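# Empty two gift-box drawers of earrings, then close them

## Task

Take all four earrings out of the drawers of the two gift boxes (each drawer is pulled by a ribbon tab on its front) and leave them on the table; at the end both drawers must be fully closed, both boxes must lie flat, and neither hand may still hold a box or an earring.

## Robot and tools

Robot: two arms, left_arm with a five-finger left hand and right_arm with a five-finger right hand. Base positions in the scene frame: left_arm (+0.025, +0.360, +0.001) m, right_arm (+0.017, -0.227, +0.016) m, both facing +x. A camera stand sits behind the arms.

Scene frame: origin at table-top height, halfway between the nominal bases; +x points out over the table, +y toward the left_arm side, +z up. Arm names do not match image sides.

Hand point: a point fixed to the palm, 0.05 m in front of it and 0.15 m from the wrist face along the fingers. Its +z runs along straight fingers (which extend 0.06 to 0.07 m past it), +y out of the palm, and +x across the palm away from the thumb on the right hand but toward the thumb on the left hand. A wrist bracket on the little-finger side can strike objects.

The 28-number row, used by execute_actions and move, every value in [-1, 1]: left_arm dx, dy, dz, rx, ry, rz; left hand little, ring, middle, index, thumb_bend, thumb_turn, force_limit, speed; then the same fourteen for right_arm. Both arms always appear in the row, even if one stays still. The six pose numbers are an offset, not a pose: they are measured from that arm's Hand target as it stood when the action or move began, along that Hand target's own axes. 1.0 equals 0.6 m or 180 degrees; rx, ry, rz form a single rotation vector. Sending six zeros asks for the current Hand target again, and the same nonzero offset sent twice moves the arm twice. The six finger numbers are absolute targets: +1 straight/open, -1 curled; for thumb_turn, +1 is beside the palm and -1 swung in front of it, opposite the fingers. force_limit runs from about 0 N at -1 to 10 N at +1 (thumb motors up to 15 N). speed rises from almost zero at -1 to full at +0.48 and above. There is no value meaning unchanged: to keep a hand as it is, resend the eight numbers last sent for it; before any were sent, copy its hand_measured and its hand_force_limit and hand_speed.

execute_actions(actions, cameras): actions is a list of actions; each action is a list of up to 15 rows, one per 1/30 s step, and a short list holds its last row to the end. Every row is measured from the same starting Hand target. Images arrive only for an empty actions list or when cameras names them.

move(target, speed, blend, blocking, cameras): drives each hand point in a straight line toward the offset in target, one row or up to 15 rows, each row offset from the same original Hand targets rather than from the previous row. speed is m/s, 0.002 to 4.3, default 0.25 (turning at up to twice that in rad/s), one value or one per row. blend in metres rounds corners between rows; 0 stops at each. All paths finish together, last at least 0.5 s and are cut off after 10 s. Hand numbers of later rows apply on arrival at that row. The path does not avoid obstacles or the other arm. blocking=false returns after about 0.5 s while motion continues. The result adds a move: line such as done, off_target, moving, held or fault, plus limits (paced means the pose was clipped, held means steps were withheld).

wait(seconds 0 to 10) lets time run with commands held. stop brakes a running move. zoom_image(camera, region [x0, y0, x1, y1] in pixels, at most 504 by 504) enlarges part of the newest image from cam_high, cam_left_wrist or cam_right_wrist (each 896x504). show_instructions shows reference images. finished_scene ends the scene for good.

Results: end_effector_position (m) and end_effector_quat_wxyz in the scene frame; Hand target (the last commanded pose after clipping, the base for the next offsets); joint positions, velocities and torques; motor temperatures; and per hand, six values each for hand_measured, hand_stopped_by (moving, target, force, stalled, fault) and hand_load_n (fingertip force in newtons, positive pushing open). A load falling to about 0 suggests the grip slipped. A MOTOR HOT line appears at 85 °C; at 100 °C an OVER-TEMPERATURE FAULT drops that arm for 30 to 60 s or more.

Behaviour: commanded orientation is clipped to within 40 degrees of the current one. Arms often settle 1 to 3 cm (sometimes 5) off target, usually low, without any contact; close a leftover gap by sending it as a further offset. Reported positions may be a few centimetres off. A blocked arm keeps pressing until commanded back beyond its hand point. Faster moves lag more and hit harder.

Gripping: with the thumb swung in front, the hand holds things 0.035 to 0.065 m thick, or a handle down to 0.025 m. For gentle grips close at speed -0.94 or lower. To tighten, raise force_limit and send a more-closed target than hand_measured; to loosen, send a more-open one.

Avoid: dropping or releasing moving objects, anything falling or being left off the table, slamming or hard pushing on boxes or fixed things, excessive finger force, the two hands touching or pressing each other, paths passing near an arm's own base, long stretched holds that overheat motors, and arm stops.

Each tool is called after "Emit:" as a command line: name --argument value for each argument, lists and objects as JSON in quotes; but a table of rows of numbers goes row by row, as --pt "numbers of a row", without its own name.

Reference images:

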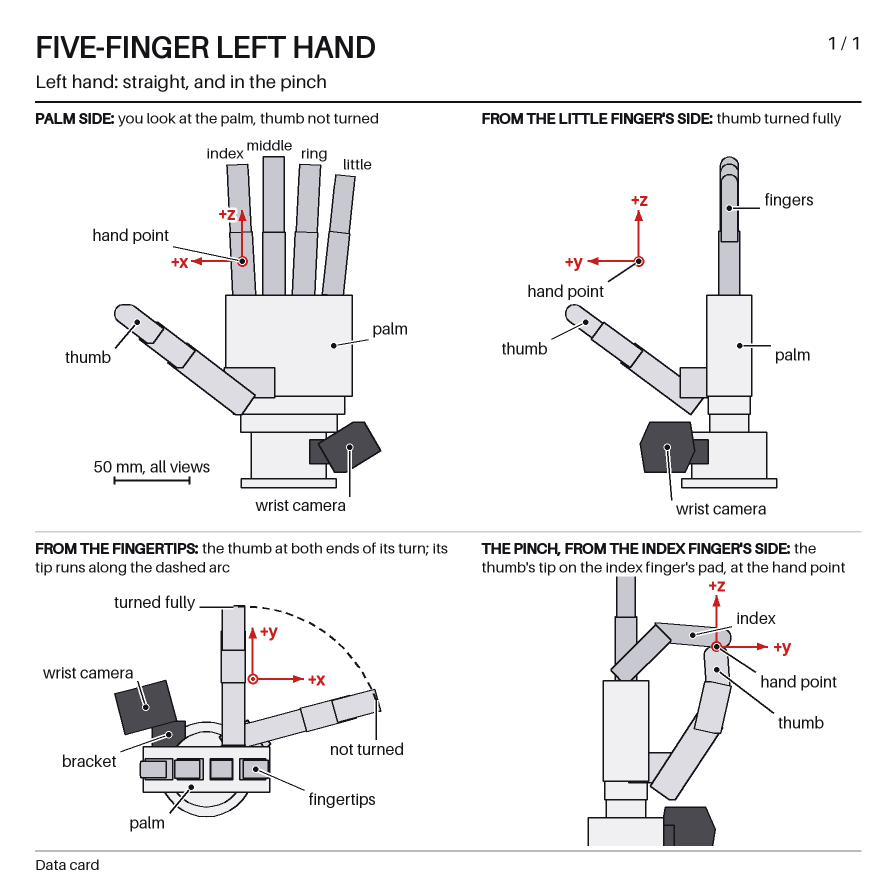

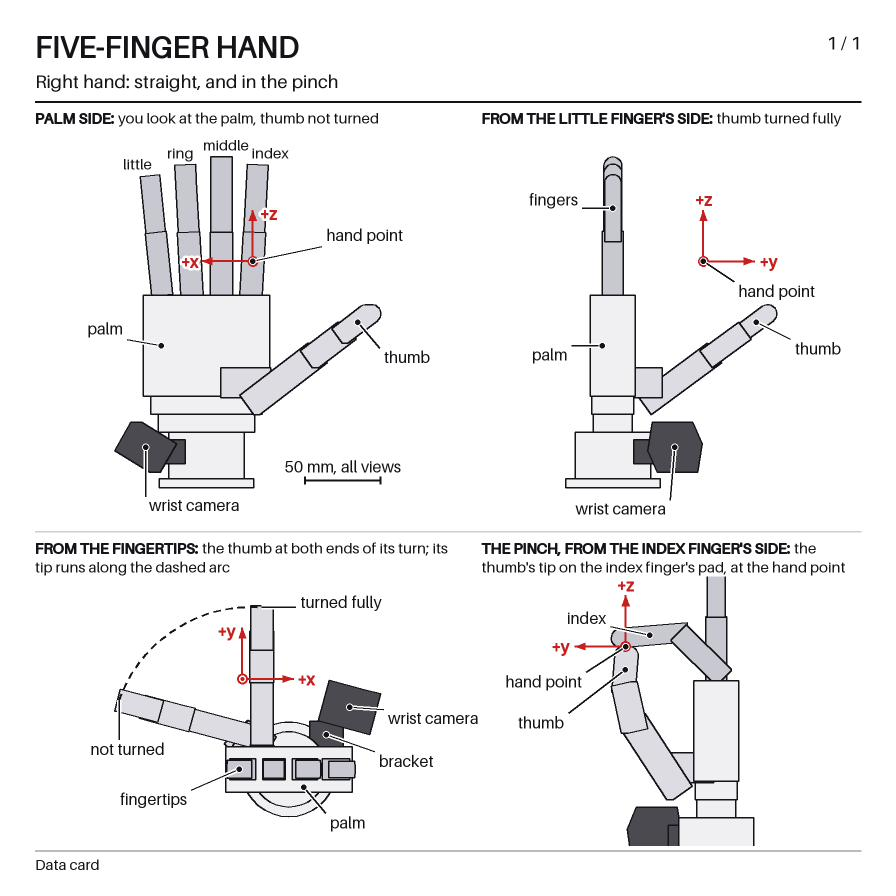

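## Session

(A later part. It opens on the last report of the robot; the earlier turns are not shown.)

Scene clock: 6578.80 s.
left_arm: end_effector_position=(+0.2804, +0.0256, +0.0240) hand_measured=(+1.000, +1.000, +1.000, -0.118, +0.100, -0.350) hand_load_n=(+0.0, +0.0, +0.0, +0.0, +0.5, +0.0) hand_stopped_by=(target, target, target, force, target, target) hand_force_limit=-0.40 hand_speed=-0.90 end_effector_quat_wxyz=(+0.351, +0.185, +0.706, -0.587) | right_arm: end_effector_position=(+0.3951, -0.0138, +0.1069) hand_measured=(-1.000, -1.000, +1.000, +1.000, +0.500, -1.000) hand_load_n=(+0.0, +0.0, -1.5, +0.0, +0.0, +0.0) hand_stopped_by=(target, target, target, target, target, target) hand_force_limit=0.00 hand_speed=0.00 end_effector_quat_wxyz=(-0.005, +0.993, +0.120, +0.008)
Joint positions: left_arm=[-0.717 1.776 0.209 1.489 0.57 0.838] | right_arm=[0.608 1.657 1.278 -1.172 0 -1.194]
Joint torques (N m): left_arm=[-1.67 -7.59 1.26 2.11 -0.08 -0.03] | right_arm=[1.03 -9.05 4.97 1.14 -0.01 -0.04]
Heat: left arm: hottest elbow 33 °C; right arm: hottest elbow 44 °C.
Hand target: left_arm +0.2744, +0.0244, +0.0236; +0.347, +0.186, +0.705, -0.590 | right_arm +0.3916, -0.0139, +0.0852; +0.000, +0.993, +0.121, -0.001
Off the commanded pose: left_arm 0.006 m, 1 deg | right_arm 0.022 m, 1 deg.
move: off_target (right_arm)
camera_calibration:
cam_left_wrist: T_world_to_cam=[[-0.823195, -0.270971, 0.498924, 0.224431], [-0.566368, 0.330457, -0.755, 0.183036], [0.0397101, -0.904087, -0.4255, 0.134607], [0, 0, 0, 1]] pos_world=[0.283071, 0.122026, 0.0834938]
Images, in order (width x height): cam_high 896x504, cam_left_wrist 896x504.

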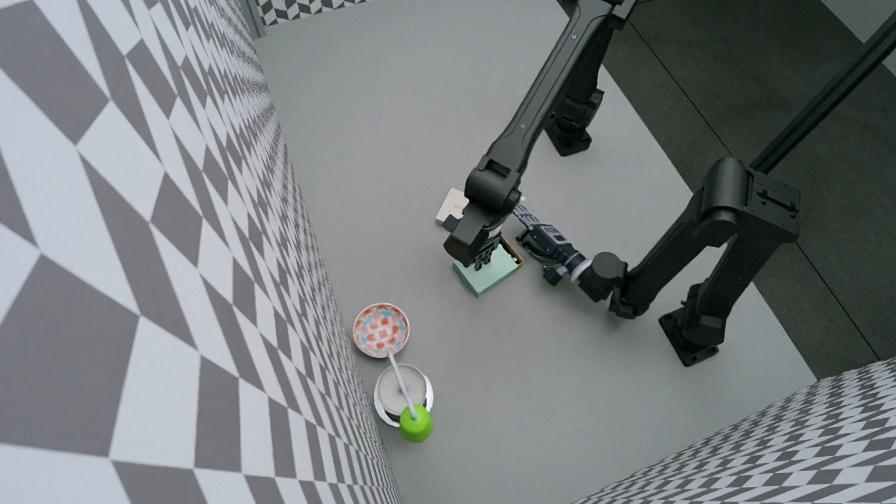

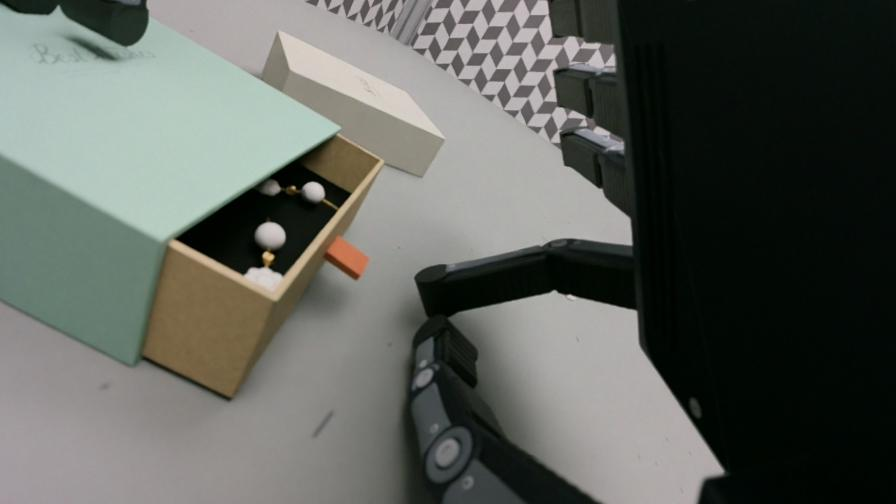

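Emit:
move --target '[-0.04,0.031,-0.0017,0,0,0, 1, 1, 1, 0.15, 0.1, -0.35, -0.4, 0, 0,0,0,0,0,0, -1,-1,1,1,0.5,-1,0,0]' --speed 0.04 --cameras '["cam_left_wrist"]'

Emit:
zoom_image --camera "cam_left_wrist" --region '[200, 100, 500, 400]'

Scene clock: 6697.07 s.
left_arm: end_effector_position=(+0.2936, +0.0348, +0.0218) hand_measured=(+1.000, +1.000, +1.000, +0.150, +0.100, -0.350) hand_load_n=(+0.0, +0.0, +0.0, +0.0, +0.0, +0.0) hand_stopped_by=(target, target, target, target, target, target) hand_force_limit=-0.40 hand_speed=0.00 end_effector_quat_wxyz=(+0.339, +0.186, +0.710, -0.589) | right_arm: end_effector_position=(+0.3951, -0.0138, +0.1069) hand_measured=(-1.000, -1.000, +1.000, +1.000, +0.500, -1.000) hand_load_n=(+0.0, +0.0, -1.5, +0.0, +0.0, +0.0) hand_stopped_by=(target, target, target, target, target, target) hand_force_limit=0.00 hand_speed=0.00 end_effector_quat_wxyz=(-0.005, +0.993, +0.120, +0.008)
Joint positions: left_arm=[-0.64 1.766 0.229 1.44 0.663 0.837] | right_arm=[0.608 1.657 1.278 -1.172 0 -1.194]
Joint torques (N m): left_arm=[0.21 -9.29 3.59 1.22 0.21 0.11] | right_arm=[1.08 -9 4.98 1.14 0 -0.04]
Motor temperatures (°C): left_arm=[26 28 32 26 27 25] | right_arm=[26 29 42 25 27 26]
Heat: left arm: hottest elbow 32 °C; right arm: hottest elbow 42 °C.
Hand target: left_arm +0.3029, +0.0333, +0.0274; +0.347, +0.185, +0.705, -0.590 | right_arm +0.3916, -0.0139, +0.0852; +0.000, +0.993, +0.121, -0.001
Off the commanded pose: left_arm 0.011 m, 1 deg | right_arm 0.022 m, 1 deg.
move: off_target (left_arm, right_arm)
camera_calibration:
cam_left_wrist: T_world_to_cam=[[-0.81711, -0.260503, 0.514266, 0.23649], [-0.576256, 0.34412, -0.74129, 0.187901], [0.0161391, -0.902064, -0.431301, 0.148423], [0, 0, 0, 1]] pos_world=[0.299122, 0.130833, 0.0816855]
Images, in order (width x height): cam_left_wrist 896x504.

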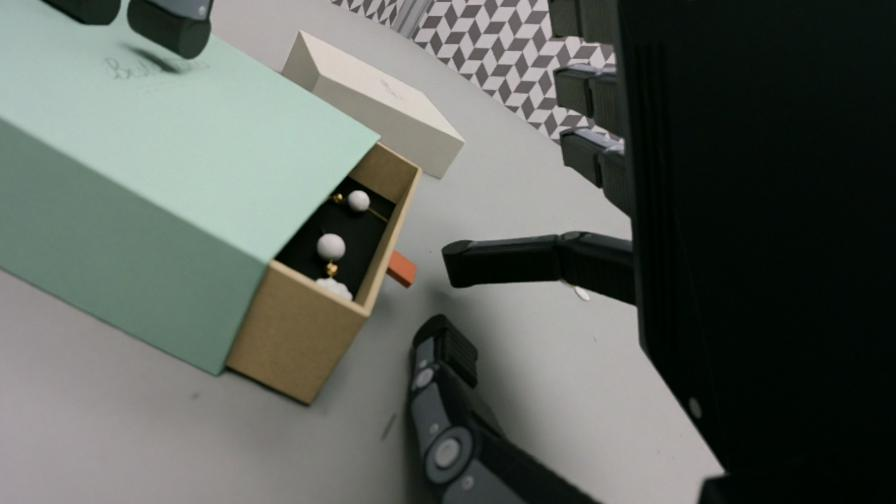

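Scaled by 1.680 from the camera's 896x504 image, which has a finer 1280x720 frame.

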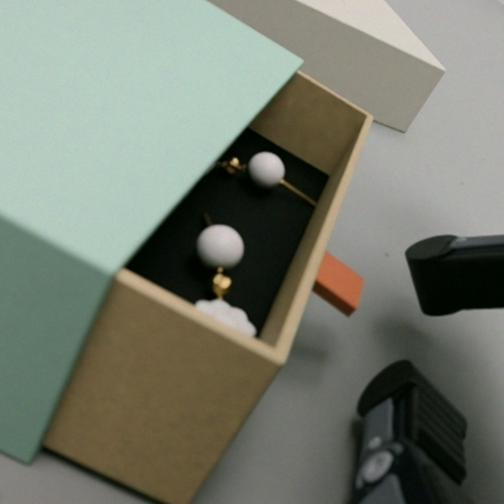

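Emit:
move --target '[-0.016,-0.001,0.0007,0,0,0, 1, 1, 1, 0.15, 0.1, -0.35, -0.4, 0, 0,0,0,0,0,0, -1,-1,1,1,0.5,-1,0,0]' --speed 0.04 --cameras '["cam_left_wrist"]'

Emit:
zoom_image --camera "cam_left_wrist" --region '[300, 200, 500, 400]'

Scene clock: 6709.30 s.
left_arm: end_effector_position=(+0.2990, +0.0358, +0.0282) hand_measured=(+1.000, +1.000, +1.000, +0.150, +0.100, -0.350) hand_load_n=(+0.0, +0.0, +0.0, +0.0, +0.0, +0.0) hand_stopped_by=(target, target, target, target, target, target) hand_force_limit=-0.40 hand_speed=0.00 end_effector_quat_wxyz=(+0.337, +0.185, +0.710, -0.590) | right_arm: end_effector_position=(+0.3951, -0.0138, +0.1069) hand_measured=(-1.000, -1.000, +1.000, +1.000, +0.500, -1.000) hand_load_n=(+0.0, +0.0, -1.5, +0.0, -0.5, +0.0) hand_stopped_by=(target, target, target, target, target, target) hand_force_limit=0.00 hand_speed=0.00 end_effector_quat_wxyz=(-0.005, +0.993, +0.120, +0.008)
Joint positions: left_arm=[-0.624 1.722 0.237 1.386 0.681 0.837] | right_arm=[0.608 1.657 1.278 -1.172 0 -1.194]
Joint torques (N m): left_arm=[0.03 -8.7 4.26 1.28 0.18 0.11] | right_arm=[1.14 -9.11 4.96 1.16 -0.01 -0.04]
Heat: left arm: hottest elbow 32 °C; right arm: hottest elbow 42 °C.
Hand target: left_arm +0.3094, +0.0341, +0.0348; +0.347, +0.186, +0.705, -0.590 | right_arm +0.3916, -0.0139, +0.0852; +0.000, +0.993, +0.121, -0.001
Off the commanded pose: left_arm 0.012 m, 1 deg | right_arm 0.022 m, 1 deg.
move: off_target (left_arm, right_arm)
camera_calibration:
cam_left_wrist: T_world_to_cam=[[-0.815534, -0.260399, 0.516814, 0.237343], [-0.578528, 0.344471, -0.739355, 0.196134], [0.0145002, -0.90196, -0.431576, 0.152547], [0, 0, 0, 1]] pos_world=[0.304819, 0.131833, 0.0881856]
Images, in order (width x height): cam_left_wrist 896x504.

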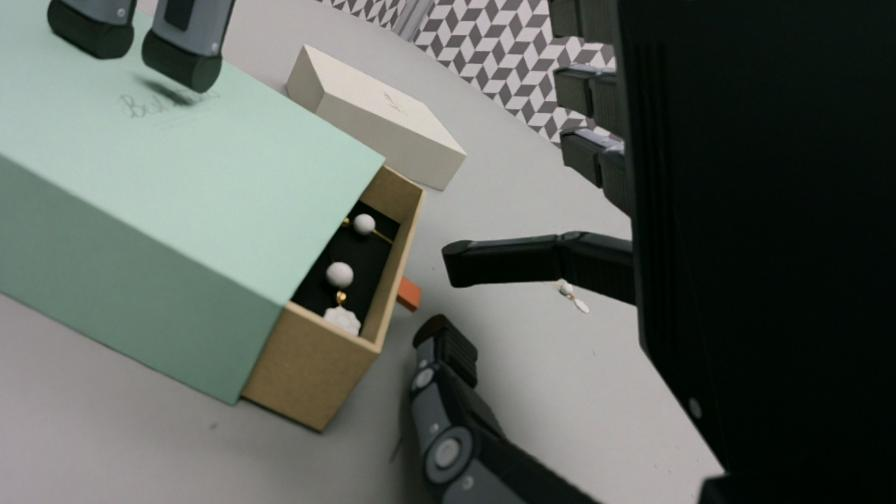

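Scaled by 2.520 from the camera's 896x504 image, which has a finer 1280x720 frame.

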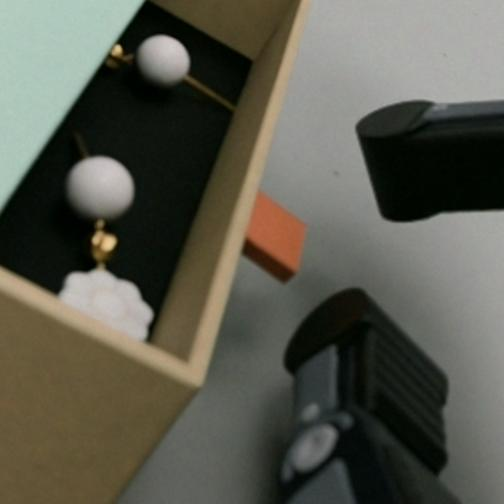

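Emit:
move --target '[-0.0117,0.0092,0.0022,0,0,0, 1, 1, 1, 0.15, 0.1, -0.35, -0.4, 0, 0,0,0,0,0,0, -1,-1,1,1,0.5,-1,0,0]' --speed 0.03 --cameras '["cam_left_wrist"]'

Emit:
zoom_image --camera "cam_left_wrist" --region '[300, 200, 500, 400]'

Scene clock: 6720.93 s.
left_arm: end_effector_position=(+0.3072, +0.0369, +0.0288) hand_measured=(+1.000, +1.000, +1.000, +0.150, +0.100, -0.350) hand_load_n=(+0.0, +0.0, +0.0, +0.0, +0.0, +0.0) hand_stopped_by=(target, target, target, target, target, target) hand_force_limit=-0.40 hand_speed=0.00 end_effector_quat_wxyz=(+0.336, +0.184, +0.711, -0.590) | right_arm: end_effector_position=(+0.3951, -0.0138, +0.1069) hand_measured=(-1.000, -1.000, +1.000, +1.000, +0.500, -1.000) hand_load_n=(+0.0, +0.0, -1.5, +0.0, +0.0, +0.0) hand_stopped_by=(target, target, target, target, target, target) hand_force_limit=0.00 hand_speed=0.00 end_effector_quat_wxyz=(-0.005, +0.993, +0.120, +0.008)
Joint positions: left_arm=[-0.601 1.72 0.254 1.365 0.703 0.837] | right_arm=[0.608 1.657 1.278 -1.172 0 -1.194]
Joint torques (N m): left_arm=[-0.03 -8.94 4.37 1.2 0.19 0.15] | right_arm=[1.2 -8.88 4.97 1.14 -0.01 -0.04]
Heat: left arm: hottest elbow 33 °C; right arm: hottest elbow 42 °C.
Hand target: left_arm +0.3182, +0.0352, +0.0357; +0.347, +0.186, +0.705, -0.590 | right_arm +0.3916, -0.0139, +0.0852; +0.000, +0.993, +0.121, -0.001
Off the commanded pose: left_arm 0.013 m, 1 deg | right_arm 0.022 m, 1 deg.
move: off_target (left_arm, right_arm)
camera_calibration:
cam_left_wrist: T_world_to_cam=[[-0.813703, -0.26026, 0.519762, 0.243284], [-0.581134, 0.344146, -0.737459, 0.201617], [0.0130569, -0.902124, -0.431278, 0.154082], [0, 0, 0, 1]] pos_world=[0.313116, 0.132933, 0.088687]
Images, in order (width x height): cam_left_wrist 896x504.

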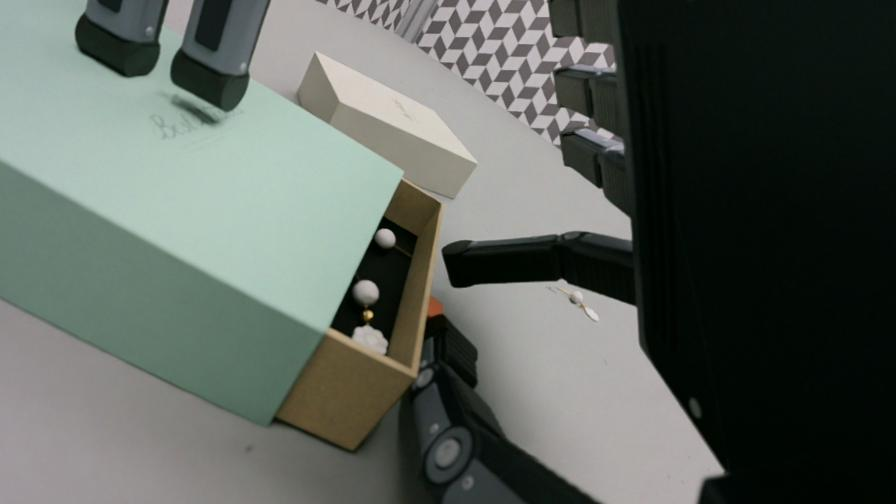

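Scaled by 2.520 from the camera's 896x504 image, which has a finer 1280x720 frame.

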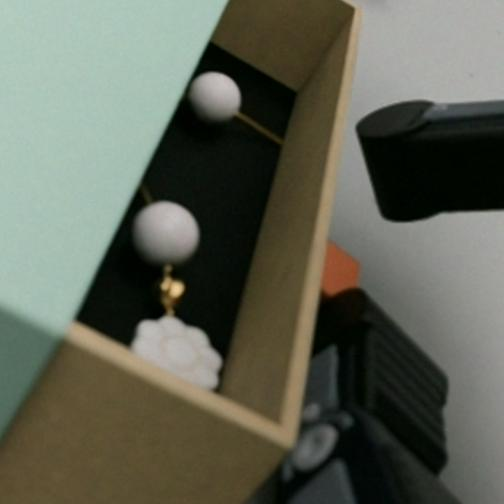

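Emit:
move --target '[0,0,0,0,0,0, 1, 1, 1, -0.5, 0.1, -0.35, -0.1, -0.9, 0,0,0,0,0,0, -1,-1,1,1,0.5,-1,0,0]' --speed 0.03

Emit:
move --target '[0.073,-0.0593,-0.008,0,0,0, 1, 1, 1, -0.5, 0.1, -0.35, -0.1, -0.9, 0,0,0,0,0,0, -1,-1,1,1,0.5,-1,0,0]' --speed 0.04 --cameras '["cam_left_wrist", "cam_high"]'

Scene clock: 6737.67 s.
left_arm: end_effector_position=(+0.3077, +0.0363, +0.0293) hand_measured=(+1.000, +1.000, +1.000, -0.118, +0.100, -0.350) hand_load_n=(+0.0, +0.0, +0.0, +7.0, +1.5, -0.5) hand_stopped_by=(target, target, target, force, target, target) hand_force_limit=-0.10 hand_speed=-0.90 end_effector_quat_wxyz=(+0.336, +0.185, +0.710, -0.591) | right_arm: end_effector_position=(+0.3957, -0.0134, +0.1067) hand_measured=(-1.000, -1.000, +1.000, +1.000, +0.500, -1.000) hand_load_n=(+0.0, +0.0, -1.5, +0.0, -0.5, +0.0) hand_stopped_by=(target, target, target, target, target, target) hand_force_limit=0.00 hand_speed=0.00 end_effector_quat_wxyz=(-0.005, +0.993, +0.120, +0.010)
Joint positions: left_arm=[-0.601 1.72 0.256 1.364 0.705 0.837] | right_arm=[0.608 1.657 1.278 -1.169 0 -1.194]
Joint torques (N m): left_arm=[-0.15 -8.59 4.34 1.17 0.12 0.16] | right_arm=[1.08 -9.05 4.97 0.99 -0.01 -0.04]
Heat: left arm: hottest elbow 33 °C; right arm: hottest elbow 42 °C.
Hand target: left_arm +0.3182, +0.0352, +0.0357; +0.347, +0.185, +0.705, -0.590 | right_arm +0.3916, -0.0140, +0.0853; +0.001, +0.993, +0.121, -0.002
Off the commanded pose: left_arm 0.012 m, 1 deg | right_arm 0.022 m, 1 deg.
move: off_target (left_arm, right_arm)

Scene clock: 6739.60 s.
left_arm: end_effector_position=(+0.2701, +0.0264, +0.0330) hand_measured=(+1.000, +1.000, +1.000, -0.118, +0.100, -0.350) hand_load_n=(+0.0, +0.0, +0.0, +5.5, +2.5, -0.5) hand_stopped_by=(target, target, target, force, target, target) hand_force_limit=-0.10 hand_speed=-0.90 end_effector_quat_wxyz=(+0.354, +0.185, +0.704, -0.587) | right_arm: end_effector_position=(+0.3959, -0.0132, +0.1067) hand_measured=(-1.000, -1.000, +1.000, +1.000, +0.500, -1.000) hand_load_n=(+0.0, +0.0, -1.0, +0.0, -0.5, +0.0) hand_stopped_by=(target, target, target, target, target, target) hand_force_limit=0.00 hand_speed=0.00 end_effector_quat_wxyz=(-0.006, +0.993, +0.120, +0.010)
Joint positions: left_arm=[-0.747 1.721 0.183 1.467 0.537 0.836] | right_arm=[0.608 1.657 1.278 -1.168 0 -1.194]
Joint torques (N m): left_arm=[-1.38 -6.48 1.55 2.09 -0.02 -0.01] | right_arm=[1.08 -9.11 5 0.99 -0.01 -0.05]
Heat: left arm: hottest elbow 33 °C; right arm: hottest elbow 42 °C.
Hand target: left_arm +0.2628, +0.0249, +0.0300; +0.347, +0.186, +0.705, -0.590 | right_arm +0.3916, -0.0140, +0.0852; +0.001, +0.993, +0.121, -0.001
Off the commanded pose: left_arm 0.008 m, 1 deg | right_arm 0.022 m, 1 deg.
move: off_target (right_arm)
camera_calibration:
cam_left_wrist: T_world_to_cam=[[-0.825007, -0.272127, 0.495289, 0.212364], [-0.563347, 0.326603, -0.758927, 0.183125], [0.0447614, -0.905139, -0.422752, 0.138147], [0, 0, 0, 1]] pos_world=[0.272181, 0.123023, 0.0921986]
Images, in order (width x height): cam_high 896x504, cam_left_wrist 896x504.

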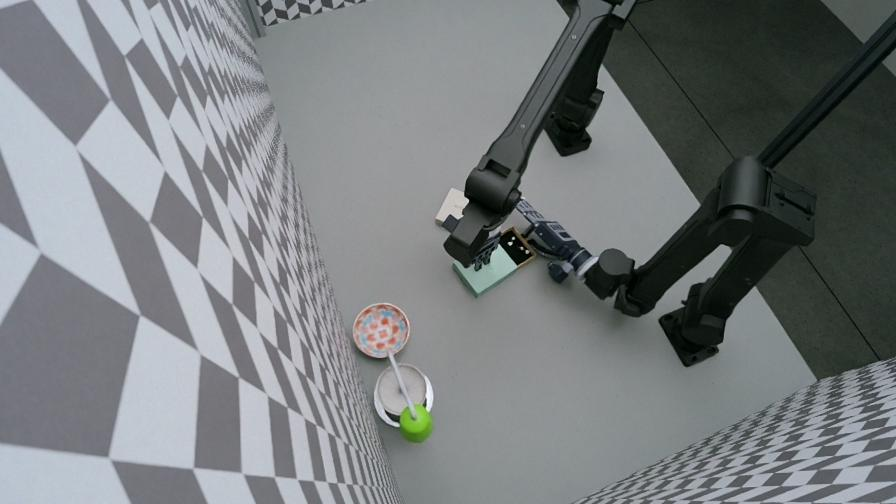

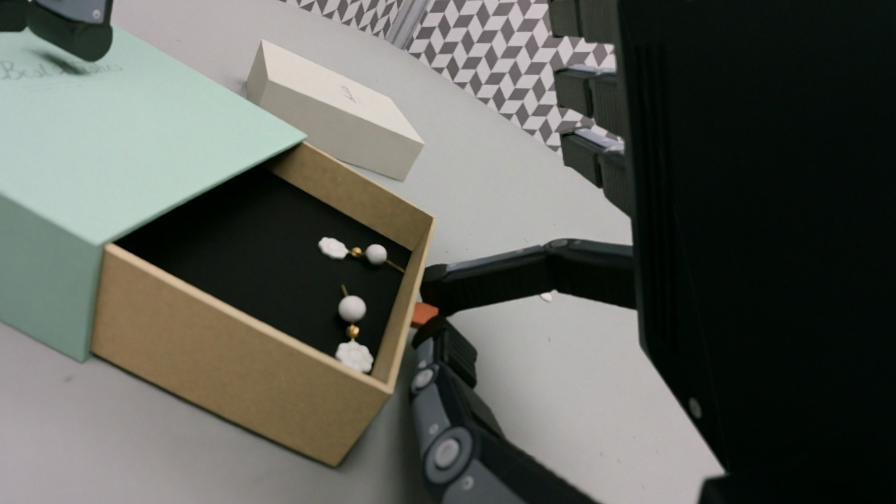

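Emit:
move --target '[0,0,0,0,0,0, 1, 1, 1, 0.5, 0.1, -0.35, -0.1, -0.5, 0,0,0,0,0,0, -1,-1,1,1,0.5,-1,0,0]' --speed 0.04

Emit:
move --pt "0.035 -0.034 -0.005 0 0 0 1 1 1 0.5 0.1 -0.35 -0.1 -0.5 0 0 0 0 0 0 -1 -1 1 1 0.5 -1 0 0" --pt "-0.055 -0.12 -0.012 0 0 0 1 1 1 0.5 0.1 -0.35 -0.1 -0.5 0 0 -0.04 0 0 0 -1 -1 1 1 0.5 -1 0 0" --speed 0.06 --cameras '["cam_left_wrist", "cam_high"]'

Emit:
zoom_image --camera "cam_high" --region '[440, 190, 560, 310]'

Scene clock: 6749.93 s.
left_arm: end_effector_position=(+0.2699, +0.0263, +0.0330) hand_measured=(+1.000, +1.000, +1.000, +0.500, +0.100, -0.350) hand_load_n=(+0.0, +0.0, +0.0, +0.0, +0.5, +0.0) hand_stopped_by=(target, target, target, target, target, target) hand_force_limit=-0.10 hand_speed=-0.50 end_effector_quat_wxyz=(+0.354, +0.185, +0.704, -0.587) | right_arm: end_effector_position=(+0.3960, -0.0132, +0.1067) hand_measured=(-1.000, -1.000, +1.000, +1.000, +0.500, -1.000) hand_load_n=(+0.0, +0.0, -1.0, +0.0, +0.0, +0.0) hand_stopped_by=(target, target, target, target, target, target) hand_force_limit=0.00 hand_speed=0.00 end_effector_quat_wxyz=(-0.006, +0.993, +0.120, +0.010)
Joint positions: left_arm=[-0.747 1.721 0.183 1.467 0.537 0.835] | right_arm=[0.608 1.657 1.278 -1.168 0 -1.194]
Joint torques (N m): left_arm=[-1.55 -6.18 1.59 2.07 0 -0.02] | right_arm=[1.08 -9.05 4.96 0.99 -0.01 -0.04]
Heat: left arm: hottest elbow 33 °C; right arm: hottest elbow 42 °C.
Hand target: left_arm +0.2628, +0.0249, +0.0301; +0.347, +0.186, +0.705, -0.590 | right_arm +0.3916, -0.0140, +0.0852; +0.000, +0.993, +0.121, -0.001
Off the commanded pose: left_arm 0.008 m, 1 deg | right_arm 0.022 m, 2 deg.
move: off_target (right_arm)

Scene clock: 6752.83 s.
left_arm: end_effector_position=(+0.2311, +0.0301, +0.0911) hand_measured=(+1.000, +1.000, +1.000, +0.500, +0.100, -0.350) hand_load_n=(+0.0, +0.0, +0.0, +0.0, +0.5, +0.5) hand_stopped_by=(target, target, target, target, target, target) hand_force_limit=-0.10 hand_speed=-0.50 end_effector_quat_wxyz=(+0.343, +0.182, +0.715, -0.582) | right_arm: end_effector_position=(+0.3931, -0.0152, +0.1079) hand_measured=(-1.000, -1.000, +1.000, +1.000, +0.500, -1.000) hand_load_n=(+0.0, +0.0, +0.0, +0.0, +0.0, +0.0) hand_stopped_by=(target, target, target, target, target, target) hand_force_limit=0.00 hand_speed=0.00 end_effector_quat_wxyz=(-0.003, +0.993, +0.120, +0.005)
Joint positions: left_arm=[-0.859 1.16 0.136 0.927 0.428 0.822] | right_arm=[0.608 1.656 1.278 -1.181 0 -1.194]
Joint torques (N m): left_arm=[-1.49 -4.89 9.26 1.37 0.09 0.05] | right_arm=[1.08 -10.64 7.75 -0.94 0 -0.05]
Heat: left arm: hottest elbow 33 °C; right arm: hottest elbow 42 °C.
Hand target: left_arm +0.2353, +0.0199, +0.1044; +0.347, +0.186, +0.705, -0.590 | right_arm +0.3917, -0.0139, +0.1093; +0.000, +0.993, +0.121, -0.001
Off the commanded pose: left_arm 0.017 m, 2 deg | right_arm 0.002 m, 1 deg.
move: off_target (left_arm)
camera_calibration:
cam_left_wrist: T_world_to_cam=[[-0.813131, -0.280004, 0.51031, 0.148553], [-0.581258, 0.343971, -0.737444, 0.205763], [0.0309554, -0.89626, -0.442448, 0.172519], [0, 0, 0, 1]] pos_world=[0.235054, 0.12544, 0.152261]
Images, in order (width x height): cam_high 896x504, cam_left_wrist 896x504.

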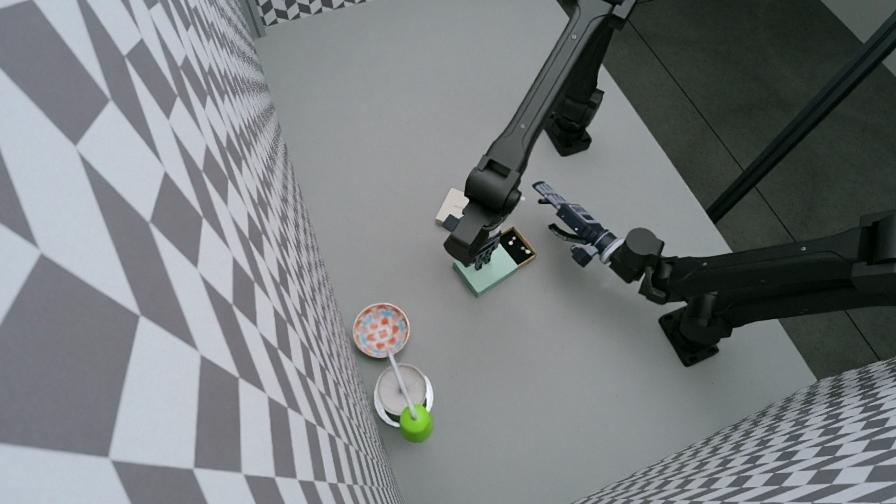

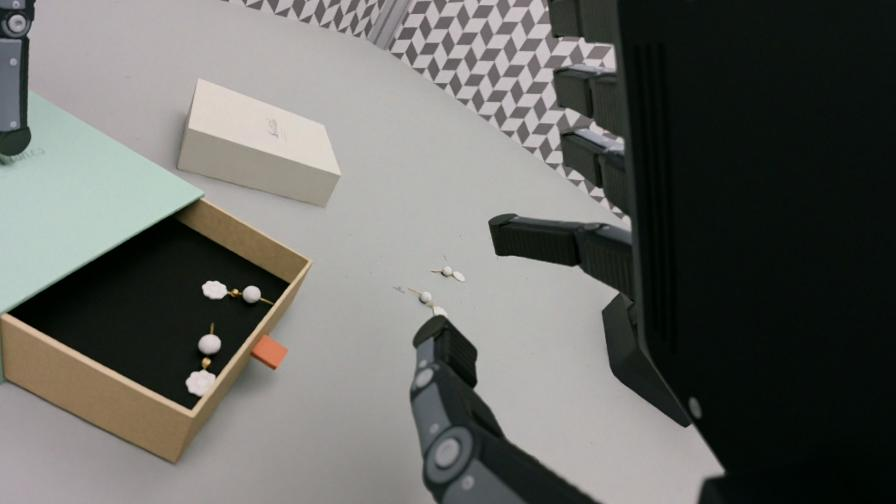

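Scaled by 4.200 from the camera's 896x504 image, which has a finer 1280x720 frame.

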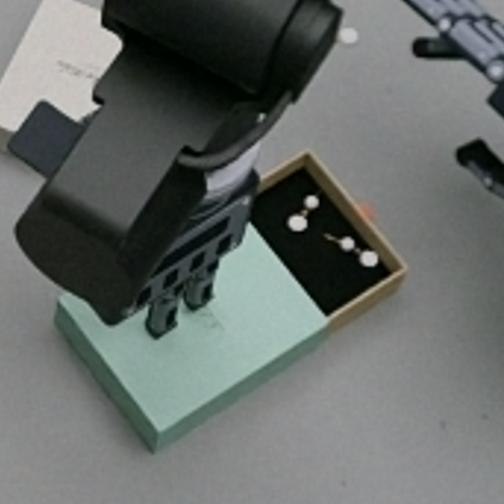

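Emit:
zoom_image --camera "cam_left_wrist" --region '[60, 180, 360, 480]'

Scaled by 1.680 from the camera's 896x504 image, which has a finer 1280x720 frame.

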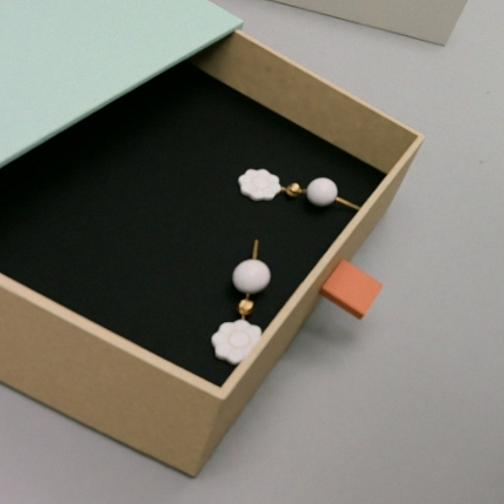

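Emit:
move --pt "0 0 0 0 0 0 1 1 1 0.5 0.1 -0.35 -0.1 -0.5 0 0 -0.15 0 0 0 -1 -1 1 1 0.5 -1 0 0" --pt "0 0 0 0 0 0 1 1 1 0.5 0.1 -0.35 -0.1 -0.5 -0.1445 0.376 -0.15 0 0 0 -1 -1 1 1 0.5 -1 0 0" --speed 0.12 --blend '[0.03,0]' --cameras '["cam_high"]'

Emit:
zoom_image --camera "cam_high" --region '[430, 170, 590, 310]'

Scene clock: 6828.80 s.
left_arm: end_effector_position=(+0.2310, +0.0301, +0.0910) hand_measured=(+1.000, +1.000, +1.000, +0.500, +0.100, -0.350) hand_load_n=(+0.0, +0.0, +0.0, +0.0, +0.0, +0.0) hand_stopped_by=(target, target, target, target, target, target) hand_force_limit=-0.10 hand_speed=-0.50 end_effector_quat_wxyz=(+0.342, +0.182, +0.715, -0.582) | right_arm: end_effector_position=(+0.3655, -0.2496, +0.1944) hand_measured=(-1.000, -1.000, +1.000, +1.000, +0.500, -1.000) hand_load_n=(+0.0, +0.0, +0.0, +0.0, +0.0, +0.0) hand_stopped_by=(target, target, target, target, target, target) hand_force_limit=0.00 hand_speed=0.00 end_effector_quat_wxyz=(+0.002, +0.993, +0.120, -0.008)
Joint positions: left_arm=[-0.859 1.16 0.136 0.927 0.428 0.822] | right_arm=[0.111 1.323 1.143 -1.407 0.003 -1.692]
Joint torques (N m): left_arm=[-1.73 -4.95 9.09 1.33 0.1 0.03] | right_arm=[0.03 -8.94 6.89 -0.39 -0.07 -0.18]
Heat: left arm: hottest elbow 35 °C; right arm: hottest elbow 44 °C.
Hand target: left_arm +0.2353, +0.0199, +0.1044; +0.347, +0.186, +0.705, -0.590 | right_arm +0.3619, -0.2536, +0.1997; +0.001, +0.993, +0.121, -0.001
Off the commanded pose: left_arm 0.017 m, 2 deg | right_arm 0.008 m, 1 deg.
move: off_target (left_arm)
Images, in order (width x height): cam_high 896x504.

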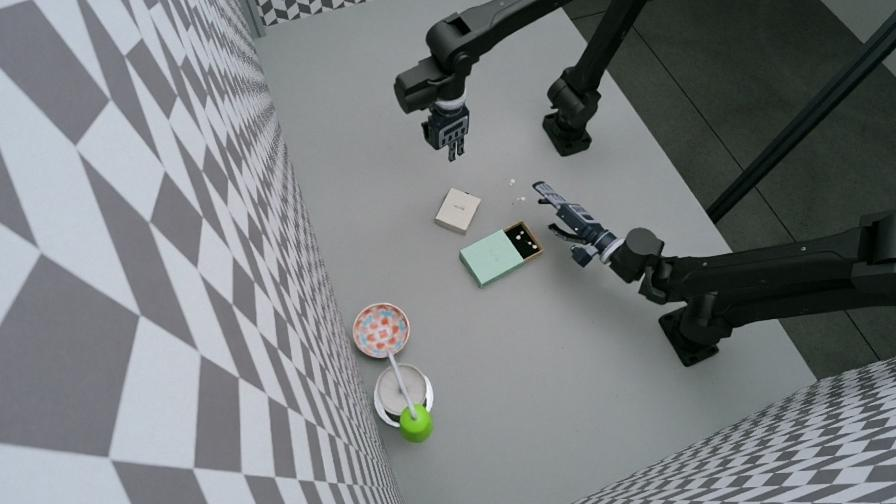

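Scaled by 3.150 from the camera's 896x504 image, which has a finer 1280x720 frame.

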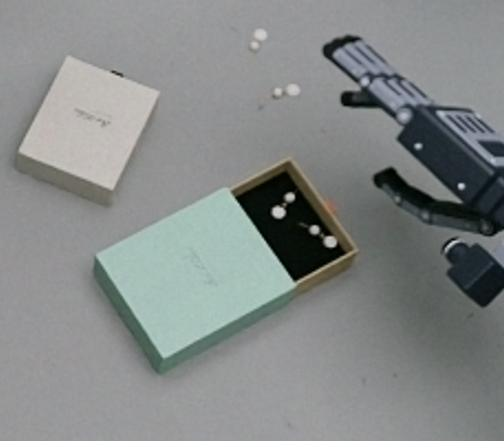

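Emit:
move --target '[-0.0930,0.035,-0.0169,-0.0695,0.0397,-0.248, 1, 1, 1, -0.08, 0.3, 1, -0.5, 0, 0,0,0,0,0,0, -1,-1,1,1,0.5,-1,0,0]' --speed 0.1 --cameras '["cam_left_wrist"]'

Scene clock: 6870.70 s.
left_arm: end_effector_position=(+0.2680, +0.0493, +0.1135) hand_measured=(+1.000, +1.000, +1.000, -0.080, +0.300, +1.000) hand_load_n=(-0.5, +0.0, +0.0, +0.0, +0.0, +0.0) hand_stopped_by=(target, target, target, target, target, target) hand_force_limit=-0.50 hand_speed=0.00 end_effector_quat_wxyz=(+0.064, -0.097, +0.806, -0.580) | right_arm: end_effector_position=(+0.3656, -0.2496, +0.1944) hand_measured=(-1.000, -1.000, +1.000, +1.000, +0.500, -1.000) hand_load_n=(+0.0, +0.0, +0.0, +0.0, +0.0, +0.0) hand_stopped_by=(target, target, target, target, target, target) hand_force_limit=0.00 hand_speed=0.00 end_effector_quat_wxyz=(+0.002, +0.993, +0.121, -0.008)
Joint positions: left_arm=[-0.545 1.092 0.431 0.212 0.745 0.306] | right_arm=[0.111 1.323 1.143 -1.407 0.003 -1.692]
Joint torques (N m): left_arm=[-0.09 -4.19 13.29 1.14 0.43 -0.05] | right_arm=[0.03 -9 6.9 -0.39 -0.06 -0.18]
Heat: left arm: hottest elbow 36 °C; right arm: hottest elbow 44 °C.
Hand target: left_arm +0.2852, +0.0428, +0.1298; +0.072, -0.098, +0.801, -0.587 | right_arm +0.3619, -0.2536, +0.1997; +0.001, +0.993, +0.121, -0.001
Off the commanded pose: left_arm 0.025 m, 1 deg | right_arm 0.008 m, 1 deg.
move: off_target (left_arm)
camera_calibration:
cam_left_wrist: T_world_to_cam=[[-0.163341, -0.35415, 0.920813, -0.0446306], [-0.962833, 0.260728, -0.0705178, 0.267739], [-0.215108, -0.898108, -0.383575, 0.257908], [0, 0, 0, 1]] pos_world=[0.305976, 0.146016, 0.158904]
Images, in order (width x height): cam_left_wrist 896x504.

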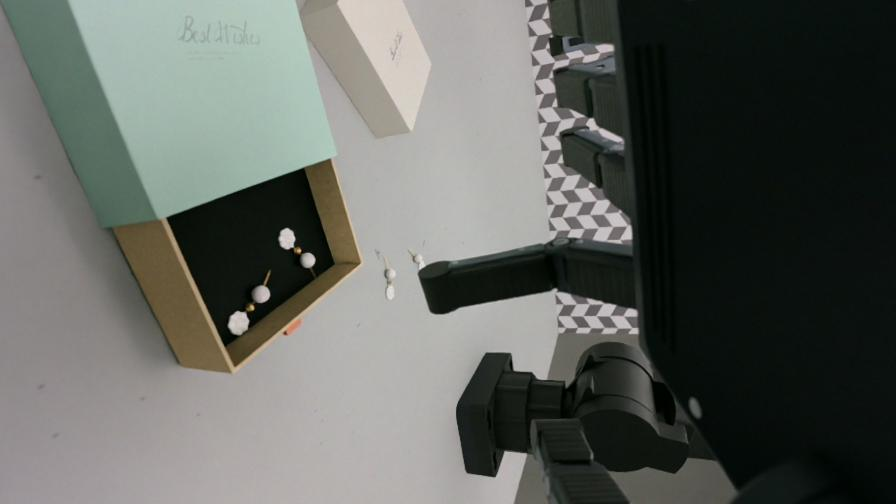

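Emit:
zoom_image --camera "cam_left_wrist" --region '[100, 140, 400, 390]'

Scaled by 1.680 from the camera's 896x504 image, which has a finer 1280x720 frame.

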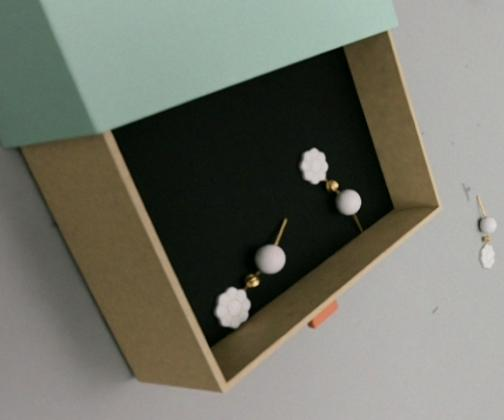

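Emit:
move --target '[-0.0063,0.0353,0.0932,0,-0.053,-0.0167, 1, 1, 1, -0.08, 0.3, 1, -0.5, 0, 0,0,0,0,0,0, -1,-1,1,1,0.5,-1,0,0]' --speed 0.08 --cameras '["cam_left_wrist"]'

Scene clock: 6923.10 s.
left_arm: end_effector_position=(+0.2955, +0.0087, +0.0854) hand_measured=(+1.000, +1.000, +1.000, -0.080, +0.300, +1.000) hand_load_n=(+0.0, +0.0, +0.0, +0.0, +0.5, +0.0) hand_stopped_by=(target, target, target, target, target, target) hand_force_limit=-0.50 hand_speed=0.00 end_effector_quat_wxyz=(+0.121, -0.172, +0.794, -0.570) | right_arm: end_effector_position=(+0.3656, -0.2496, +0.1944) hand_measured=(-1.000, -1.000, +1.000, +1.000, +0.500, -1.000) hand_load_n=(+0.0, +0.0, +0.0, +0.0, +0.0, +0.0) hand_stopped_by=(target, target, target, target, target, target) hand_force_limit=0.00 hand_speed=0.00 end_effector_quat_wxyz=(+0.002, +0.993, +0.121, -0.008)
Joint positions: left_arm=[-0.685 1.262 0.431 0.469 0.438 0.156] | right_arm=[0.111 1.323 1.143 -1.407 0.003 -1.692]
Joint torques (N m): left_arm=[-1.85 -5.83 9.98 2.04 0.02 -0.06] | right_arm=[0.09 -9.05 6.89 -0.36 -0.07 -0.18]
Motor temperatures (°C): left_arm=[26 27 39 26 27 25] | right_arm=[26 29 44 25 27 26]
Heat: left arm: hottest elbow 39 °C; right arm: hottest elbow 44 °C.
Hand target: left_arm +0.3001, -0.0019, +0.0929; +0.123, -0.167, +0.789, -0.578 | right_arm +0.3619, -0.2536, +0.1997; +0.001, +0.993, +0.121, -0.001
Off the commanded pose: left_arm 0.014 m, 1 deg | right_arm 0.008 m, 1 deg.
move: off_target (left_arm)
camera_calibration:
cam_left_wrist: T_world_to_cam=[[-0.0974647, -0.382163, 0.918941, -0.0476429], [-0.994497, 0.0730388, -0.0751035, 0.314308], [-0.0384165, -0.921204, -0.387179, 0.164805], [0, 0, 0, 1]] pos_world=[0.314266, 0.110655, 0.131196]
Images, in order (width x height): cam_left_wrist 896x504.

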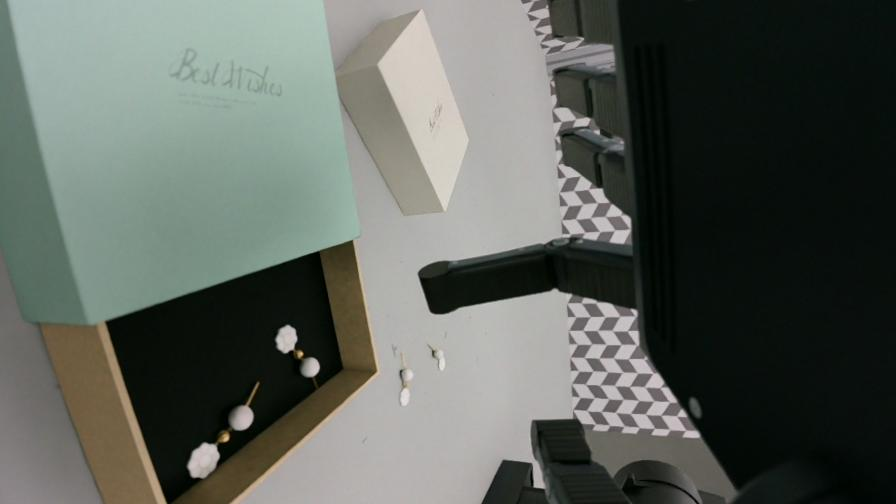

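Emit:
zoom_image --camera "cam_left_wrist" --region '[150, 230, 400, 480]'

Scaled by 2.016 from the camera's 896x504 image, which has a finer 1280x720 frame.

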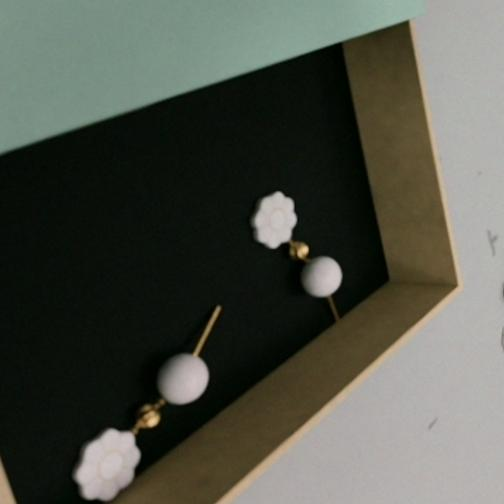

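Emit:
move --target '[0.0402,0.0395,0.0042,0,0,0, 1, 1, 1, -0.08, 0.3, 1, -0.5, 0, 0,0,0,0,0,0, -1,-1,1,1,0.5,-1,0,0]' --speed 0.06 --cameras '["cam_left_wrist"]'

Emit:
zoom_image --camera "cam_left_wrist" --region '[200, 180, 500, 480]'

Scene clock: 6965.53 s.
left_arm: end_effector_position=(+0.2819, -0.0055, +0.0752) hand_measured=(+1.000, +1.000, +1.000, -0.080, +0.300, +1.000) hand_load_n=(-0.5, +0.0, +0.0, +0.0, +0.0, -0.5) hand_stopped_by=(target, target, target, target, target, target) hand_force_limit=-0.50 hand_speed=0.00 end_effector_quat_wxyz=(+0.129, -0.167, +0.788, -0.579) | right_arm: end_effector_position=(+0.3656, -0.2496, +0.1944) hand_measured=(-1.000, -1.000, +1.000, +1.000, +0.500, -1.000) hand_load_n=(+0.0, +0.0, +0.0, +0.0, +0.0, +0.0) hand_stopped_by=(target, target, target, target, target, target) hand_force_limit=0.00 hand_speed=0.00 end_effector_quat_wxyz=(+0.002, +0.993, +0.121, -0.008)
Joint positions: left_arm=[-0.751 1.306 0.399 0.583 0.375 0.132] | right_arm=[0.111 1.323 1.143 -1.407 0.003 -1.692]
Joint torques (N m): left_arm=[-1.32 -6.24 6.83 2.07 -0.03 -0.05] | right_arm=[0.09 -9.05 6.89 -0.39 -0.07 -0.18]
Heat: left arm: hottest elbow 38 °C; right arm: hottest elbow 43 °C.
Hand target: left_arm +0.2762, -0.0073, +0.0694; +0.123, -0.167, +0.789, -0.578 | right_arm +0.3619, -0.2536, +0.1997; +0.001, +0.993, +0.121, -0.001
Off the commanded pose: left_arm 0.008 m, 1 deg | right_arm 0.008 m, 1 deg.
move: done
camera_calibration:
cam_left_wrist: T_world_to_cam=[[-0.117867, -0.36535, 0.923378, -0.039533], [-0.992581, 0.0712927, -0.0984922, 0.302197], [-0.029846, -0.928136, -0.371042, 0.143548], [0, 0, 0, 1]] pos_world=[0.299579, 0.0972442, 0.11953]
Images, in order (width x height): cam_left_wrist 896x504.

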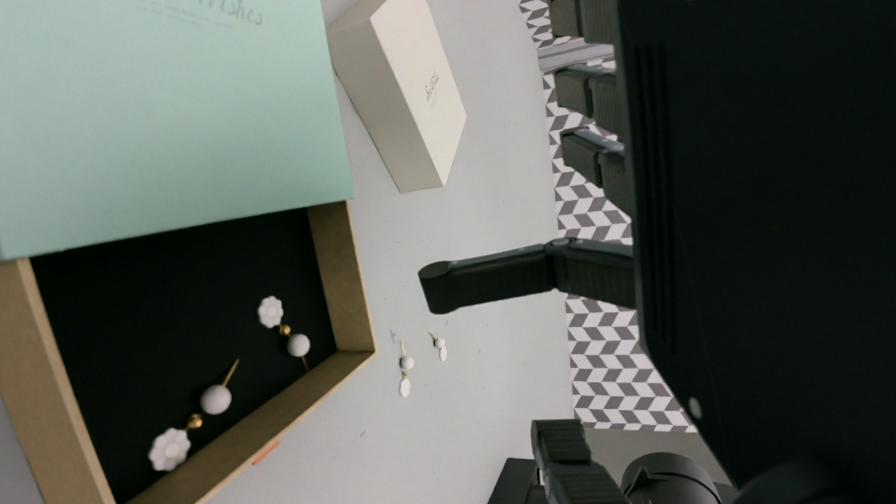

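Scaled by 1.680 from the camera's 896x504 image, which has a finer 1280x720 frame.

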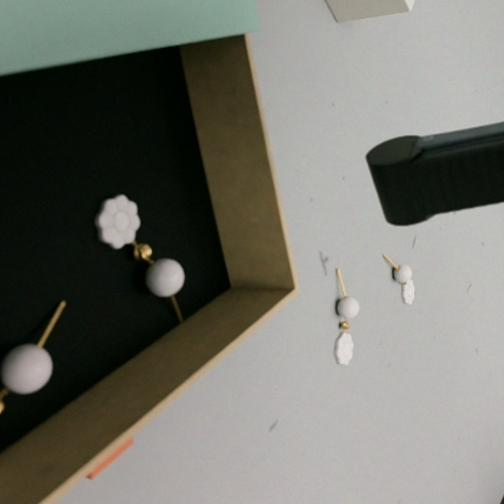

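Emit:
move --target '[-0.006,0.0257,-0.0082,0,0,0, 1, 1, 1, -0.08, 0.3, 1, -0.5, 0, 0,0,0,0,0,0, -1,-1,1,1,0.5,-1,0,0]' --speed 0.05

Emit:
move --target '[0,0,0,0,0,0, 1, 1, 1, -0.08, 0.3, -0.47, -0.5, 0, 0,0,0,0,0,0, -1,-1,1,1,0.5,-1,0,0]' --speed 0.05 --cameras '["cam_left_wrist"]'

Emit:
zoom_image --camera "cam_left_wrist" --region '[200, 180, 500, 480]'

Scene clock: 6989.33 s.
left_arm: end_effector_position=(+0.2743, -0.0015, +0.0621) hand_measured=(+1.000, +1.000, +1.000, -0.080, +0.300, +1.000) hand_load_n=(+0.0, +0.0, +0.0, +0.0, +0.0, +0.0) hand_stopped_by=(target, target, target, target, target, target) hand_force_limit=-0.50 hand_speed=0.00 end_effector_quat_wxyz=(+0.122, -0.163, +0.788, -0.580) | right_arm: end_effector_position=(+0.3656, -0.2496, +0.1944) hand_measured=(-1.000, -1.000, +1.000, +1.000, +0.500, -1.000) hand_load_n=(+0.0, +0.0, +0.0, +0.0, +0.0, +0.0) hand_stopped_by=(target, target, target, target, target, target) hand_force_limit=0.00 hand_speed=0.00 end_effector_quat_wxyz=(+0.002, +0.993, +0.121, -0.008)
Joint positions: left_arm=[-0.751 1.338 0.37 0.642 0.39 0.132] | right_arm=[0.111 1.323 1.143 -1.407 0.003 -1.692]
Joint torques (N m): left_arm=[-0.5 -5.89 6.23 2.25 0.25 0.04] | right_arm=[0.03 -9.05 6.87 -0.38 -0.07 -0.18]
Heat: left arm: hottest elbow 37 °C; right arm: hottest elbow 43 °C.
Hand target: left_arm +0.2757, +0.0027, +0.0563; +0.123, -0.167, +0.789, -0.578 | right_arm +0.3619, -0.2536, +0.1997; +0.001, +0.993, +0.121, -0.001
Off the commanded pose: left_arm 0.007 m, 1 deg | right_arm 0.008 m, 1 deg.
move: done

Scene clock: 6990.40 s.
left_arm: end_effector_position=(+0.2742, -0.0016, +0.0622) hand_measured=(+1.000, +1.000, +1.000, -0.080, +0.300, -0.470) hand_load_n=(+0.0, +0.0, +0.0, +0.0, +0.0, +0.0) hand_stopped_by=(target, target, target, target, target, target) hand_force_limit=-0.50 hand_speed=0.00 end_effector_quat_wxyz=(+0.122, -0.163, +0.788, -0.581) | right_arm: end_effector_position=(+0.3656, -0.2496, +0.1944) hand_measured=(-1.000, -1.000, +1.000, +1.000, +0.500, -1.000) hand_load_n=(+0.0, +0.0, +0.0, +0.0, +0.0, -0.5) hand_stopped_by=(target, target, target, target, target, target) hand_force_limit=0.00 hand_speed=0.00 end_effector_quat_wxyz=(+0.002, +0.993, +0.121, -0.008)
Joint positions: left_arm=[-0.751 1.338 0.37 0.643 0.39 0.132] | right_arm=[0.111 1.323 1.143 -1.407 0.003 -1.692]
Joint torques (N m): left_arm=[-0.21 -5.71 6.35 2.06 0.22 0.06] | right_arm=[0.09 -9.05 6.89 -0.38 -0.07 -0.18]
Heat: left arm: hottest elbow 37 °C; right arm: hottest elbow 43 °C.
Hand target: left_arm +0.2757, +0.0027, +0.0563; +0.123, -0.167, +0.789, -0.578 | right_arm +0.3619, -0.2536, +0.1997; +0.001, +0.993, +0.121, -0.001
Off the commanded pose: left_arm 0.007 m, 1 deg | right_arm 0.008 m, 1 deg.
move: done
camera_calibration:
cam_left_wrist: T_world_to_cam=[[-0.118222, -0.361433, 0.924873, -0.0269376], [-0.991983, 0.0848574, -0.0936387, 0.292558], [-0.0446382, -0.928528, -0.368568, 0.146045], [0, 0, 0, 1]] pos_world=[0.293548, 0.101045, 0.106136]
Images, in order (width x height): cam_left_wrist 896x504.

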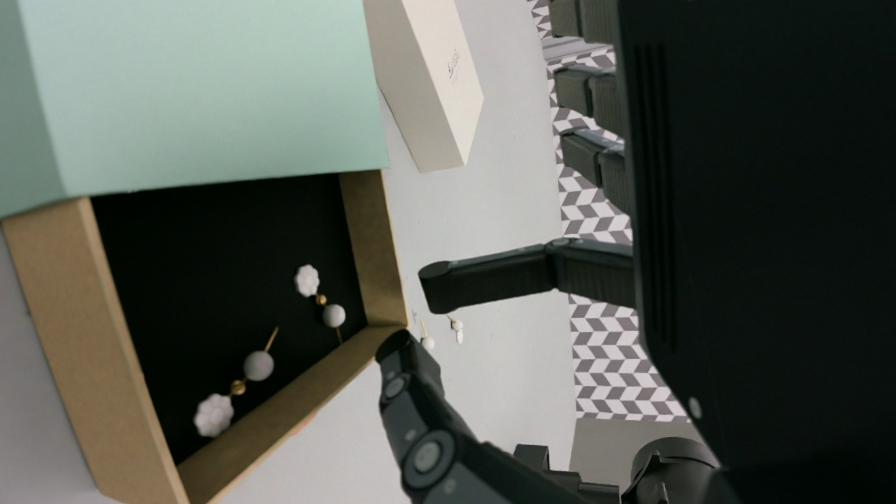

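Scaled by 1.680 from the camera's 896x504 image, which has a finer 1280x720 frame.

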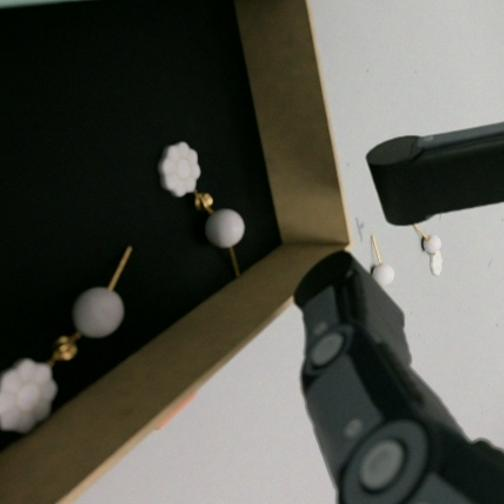

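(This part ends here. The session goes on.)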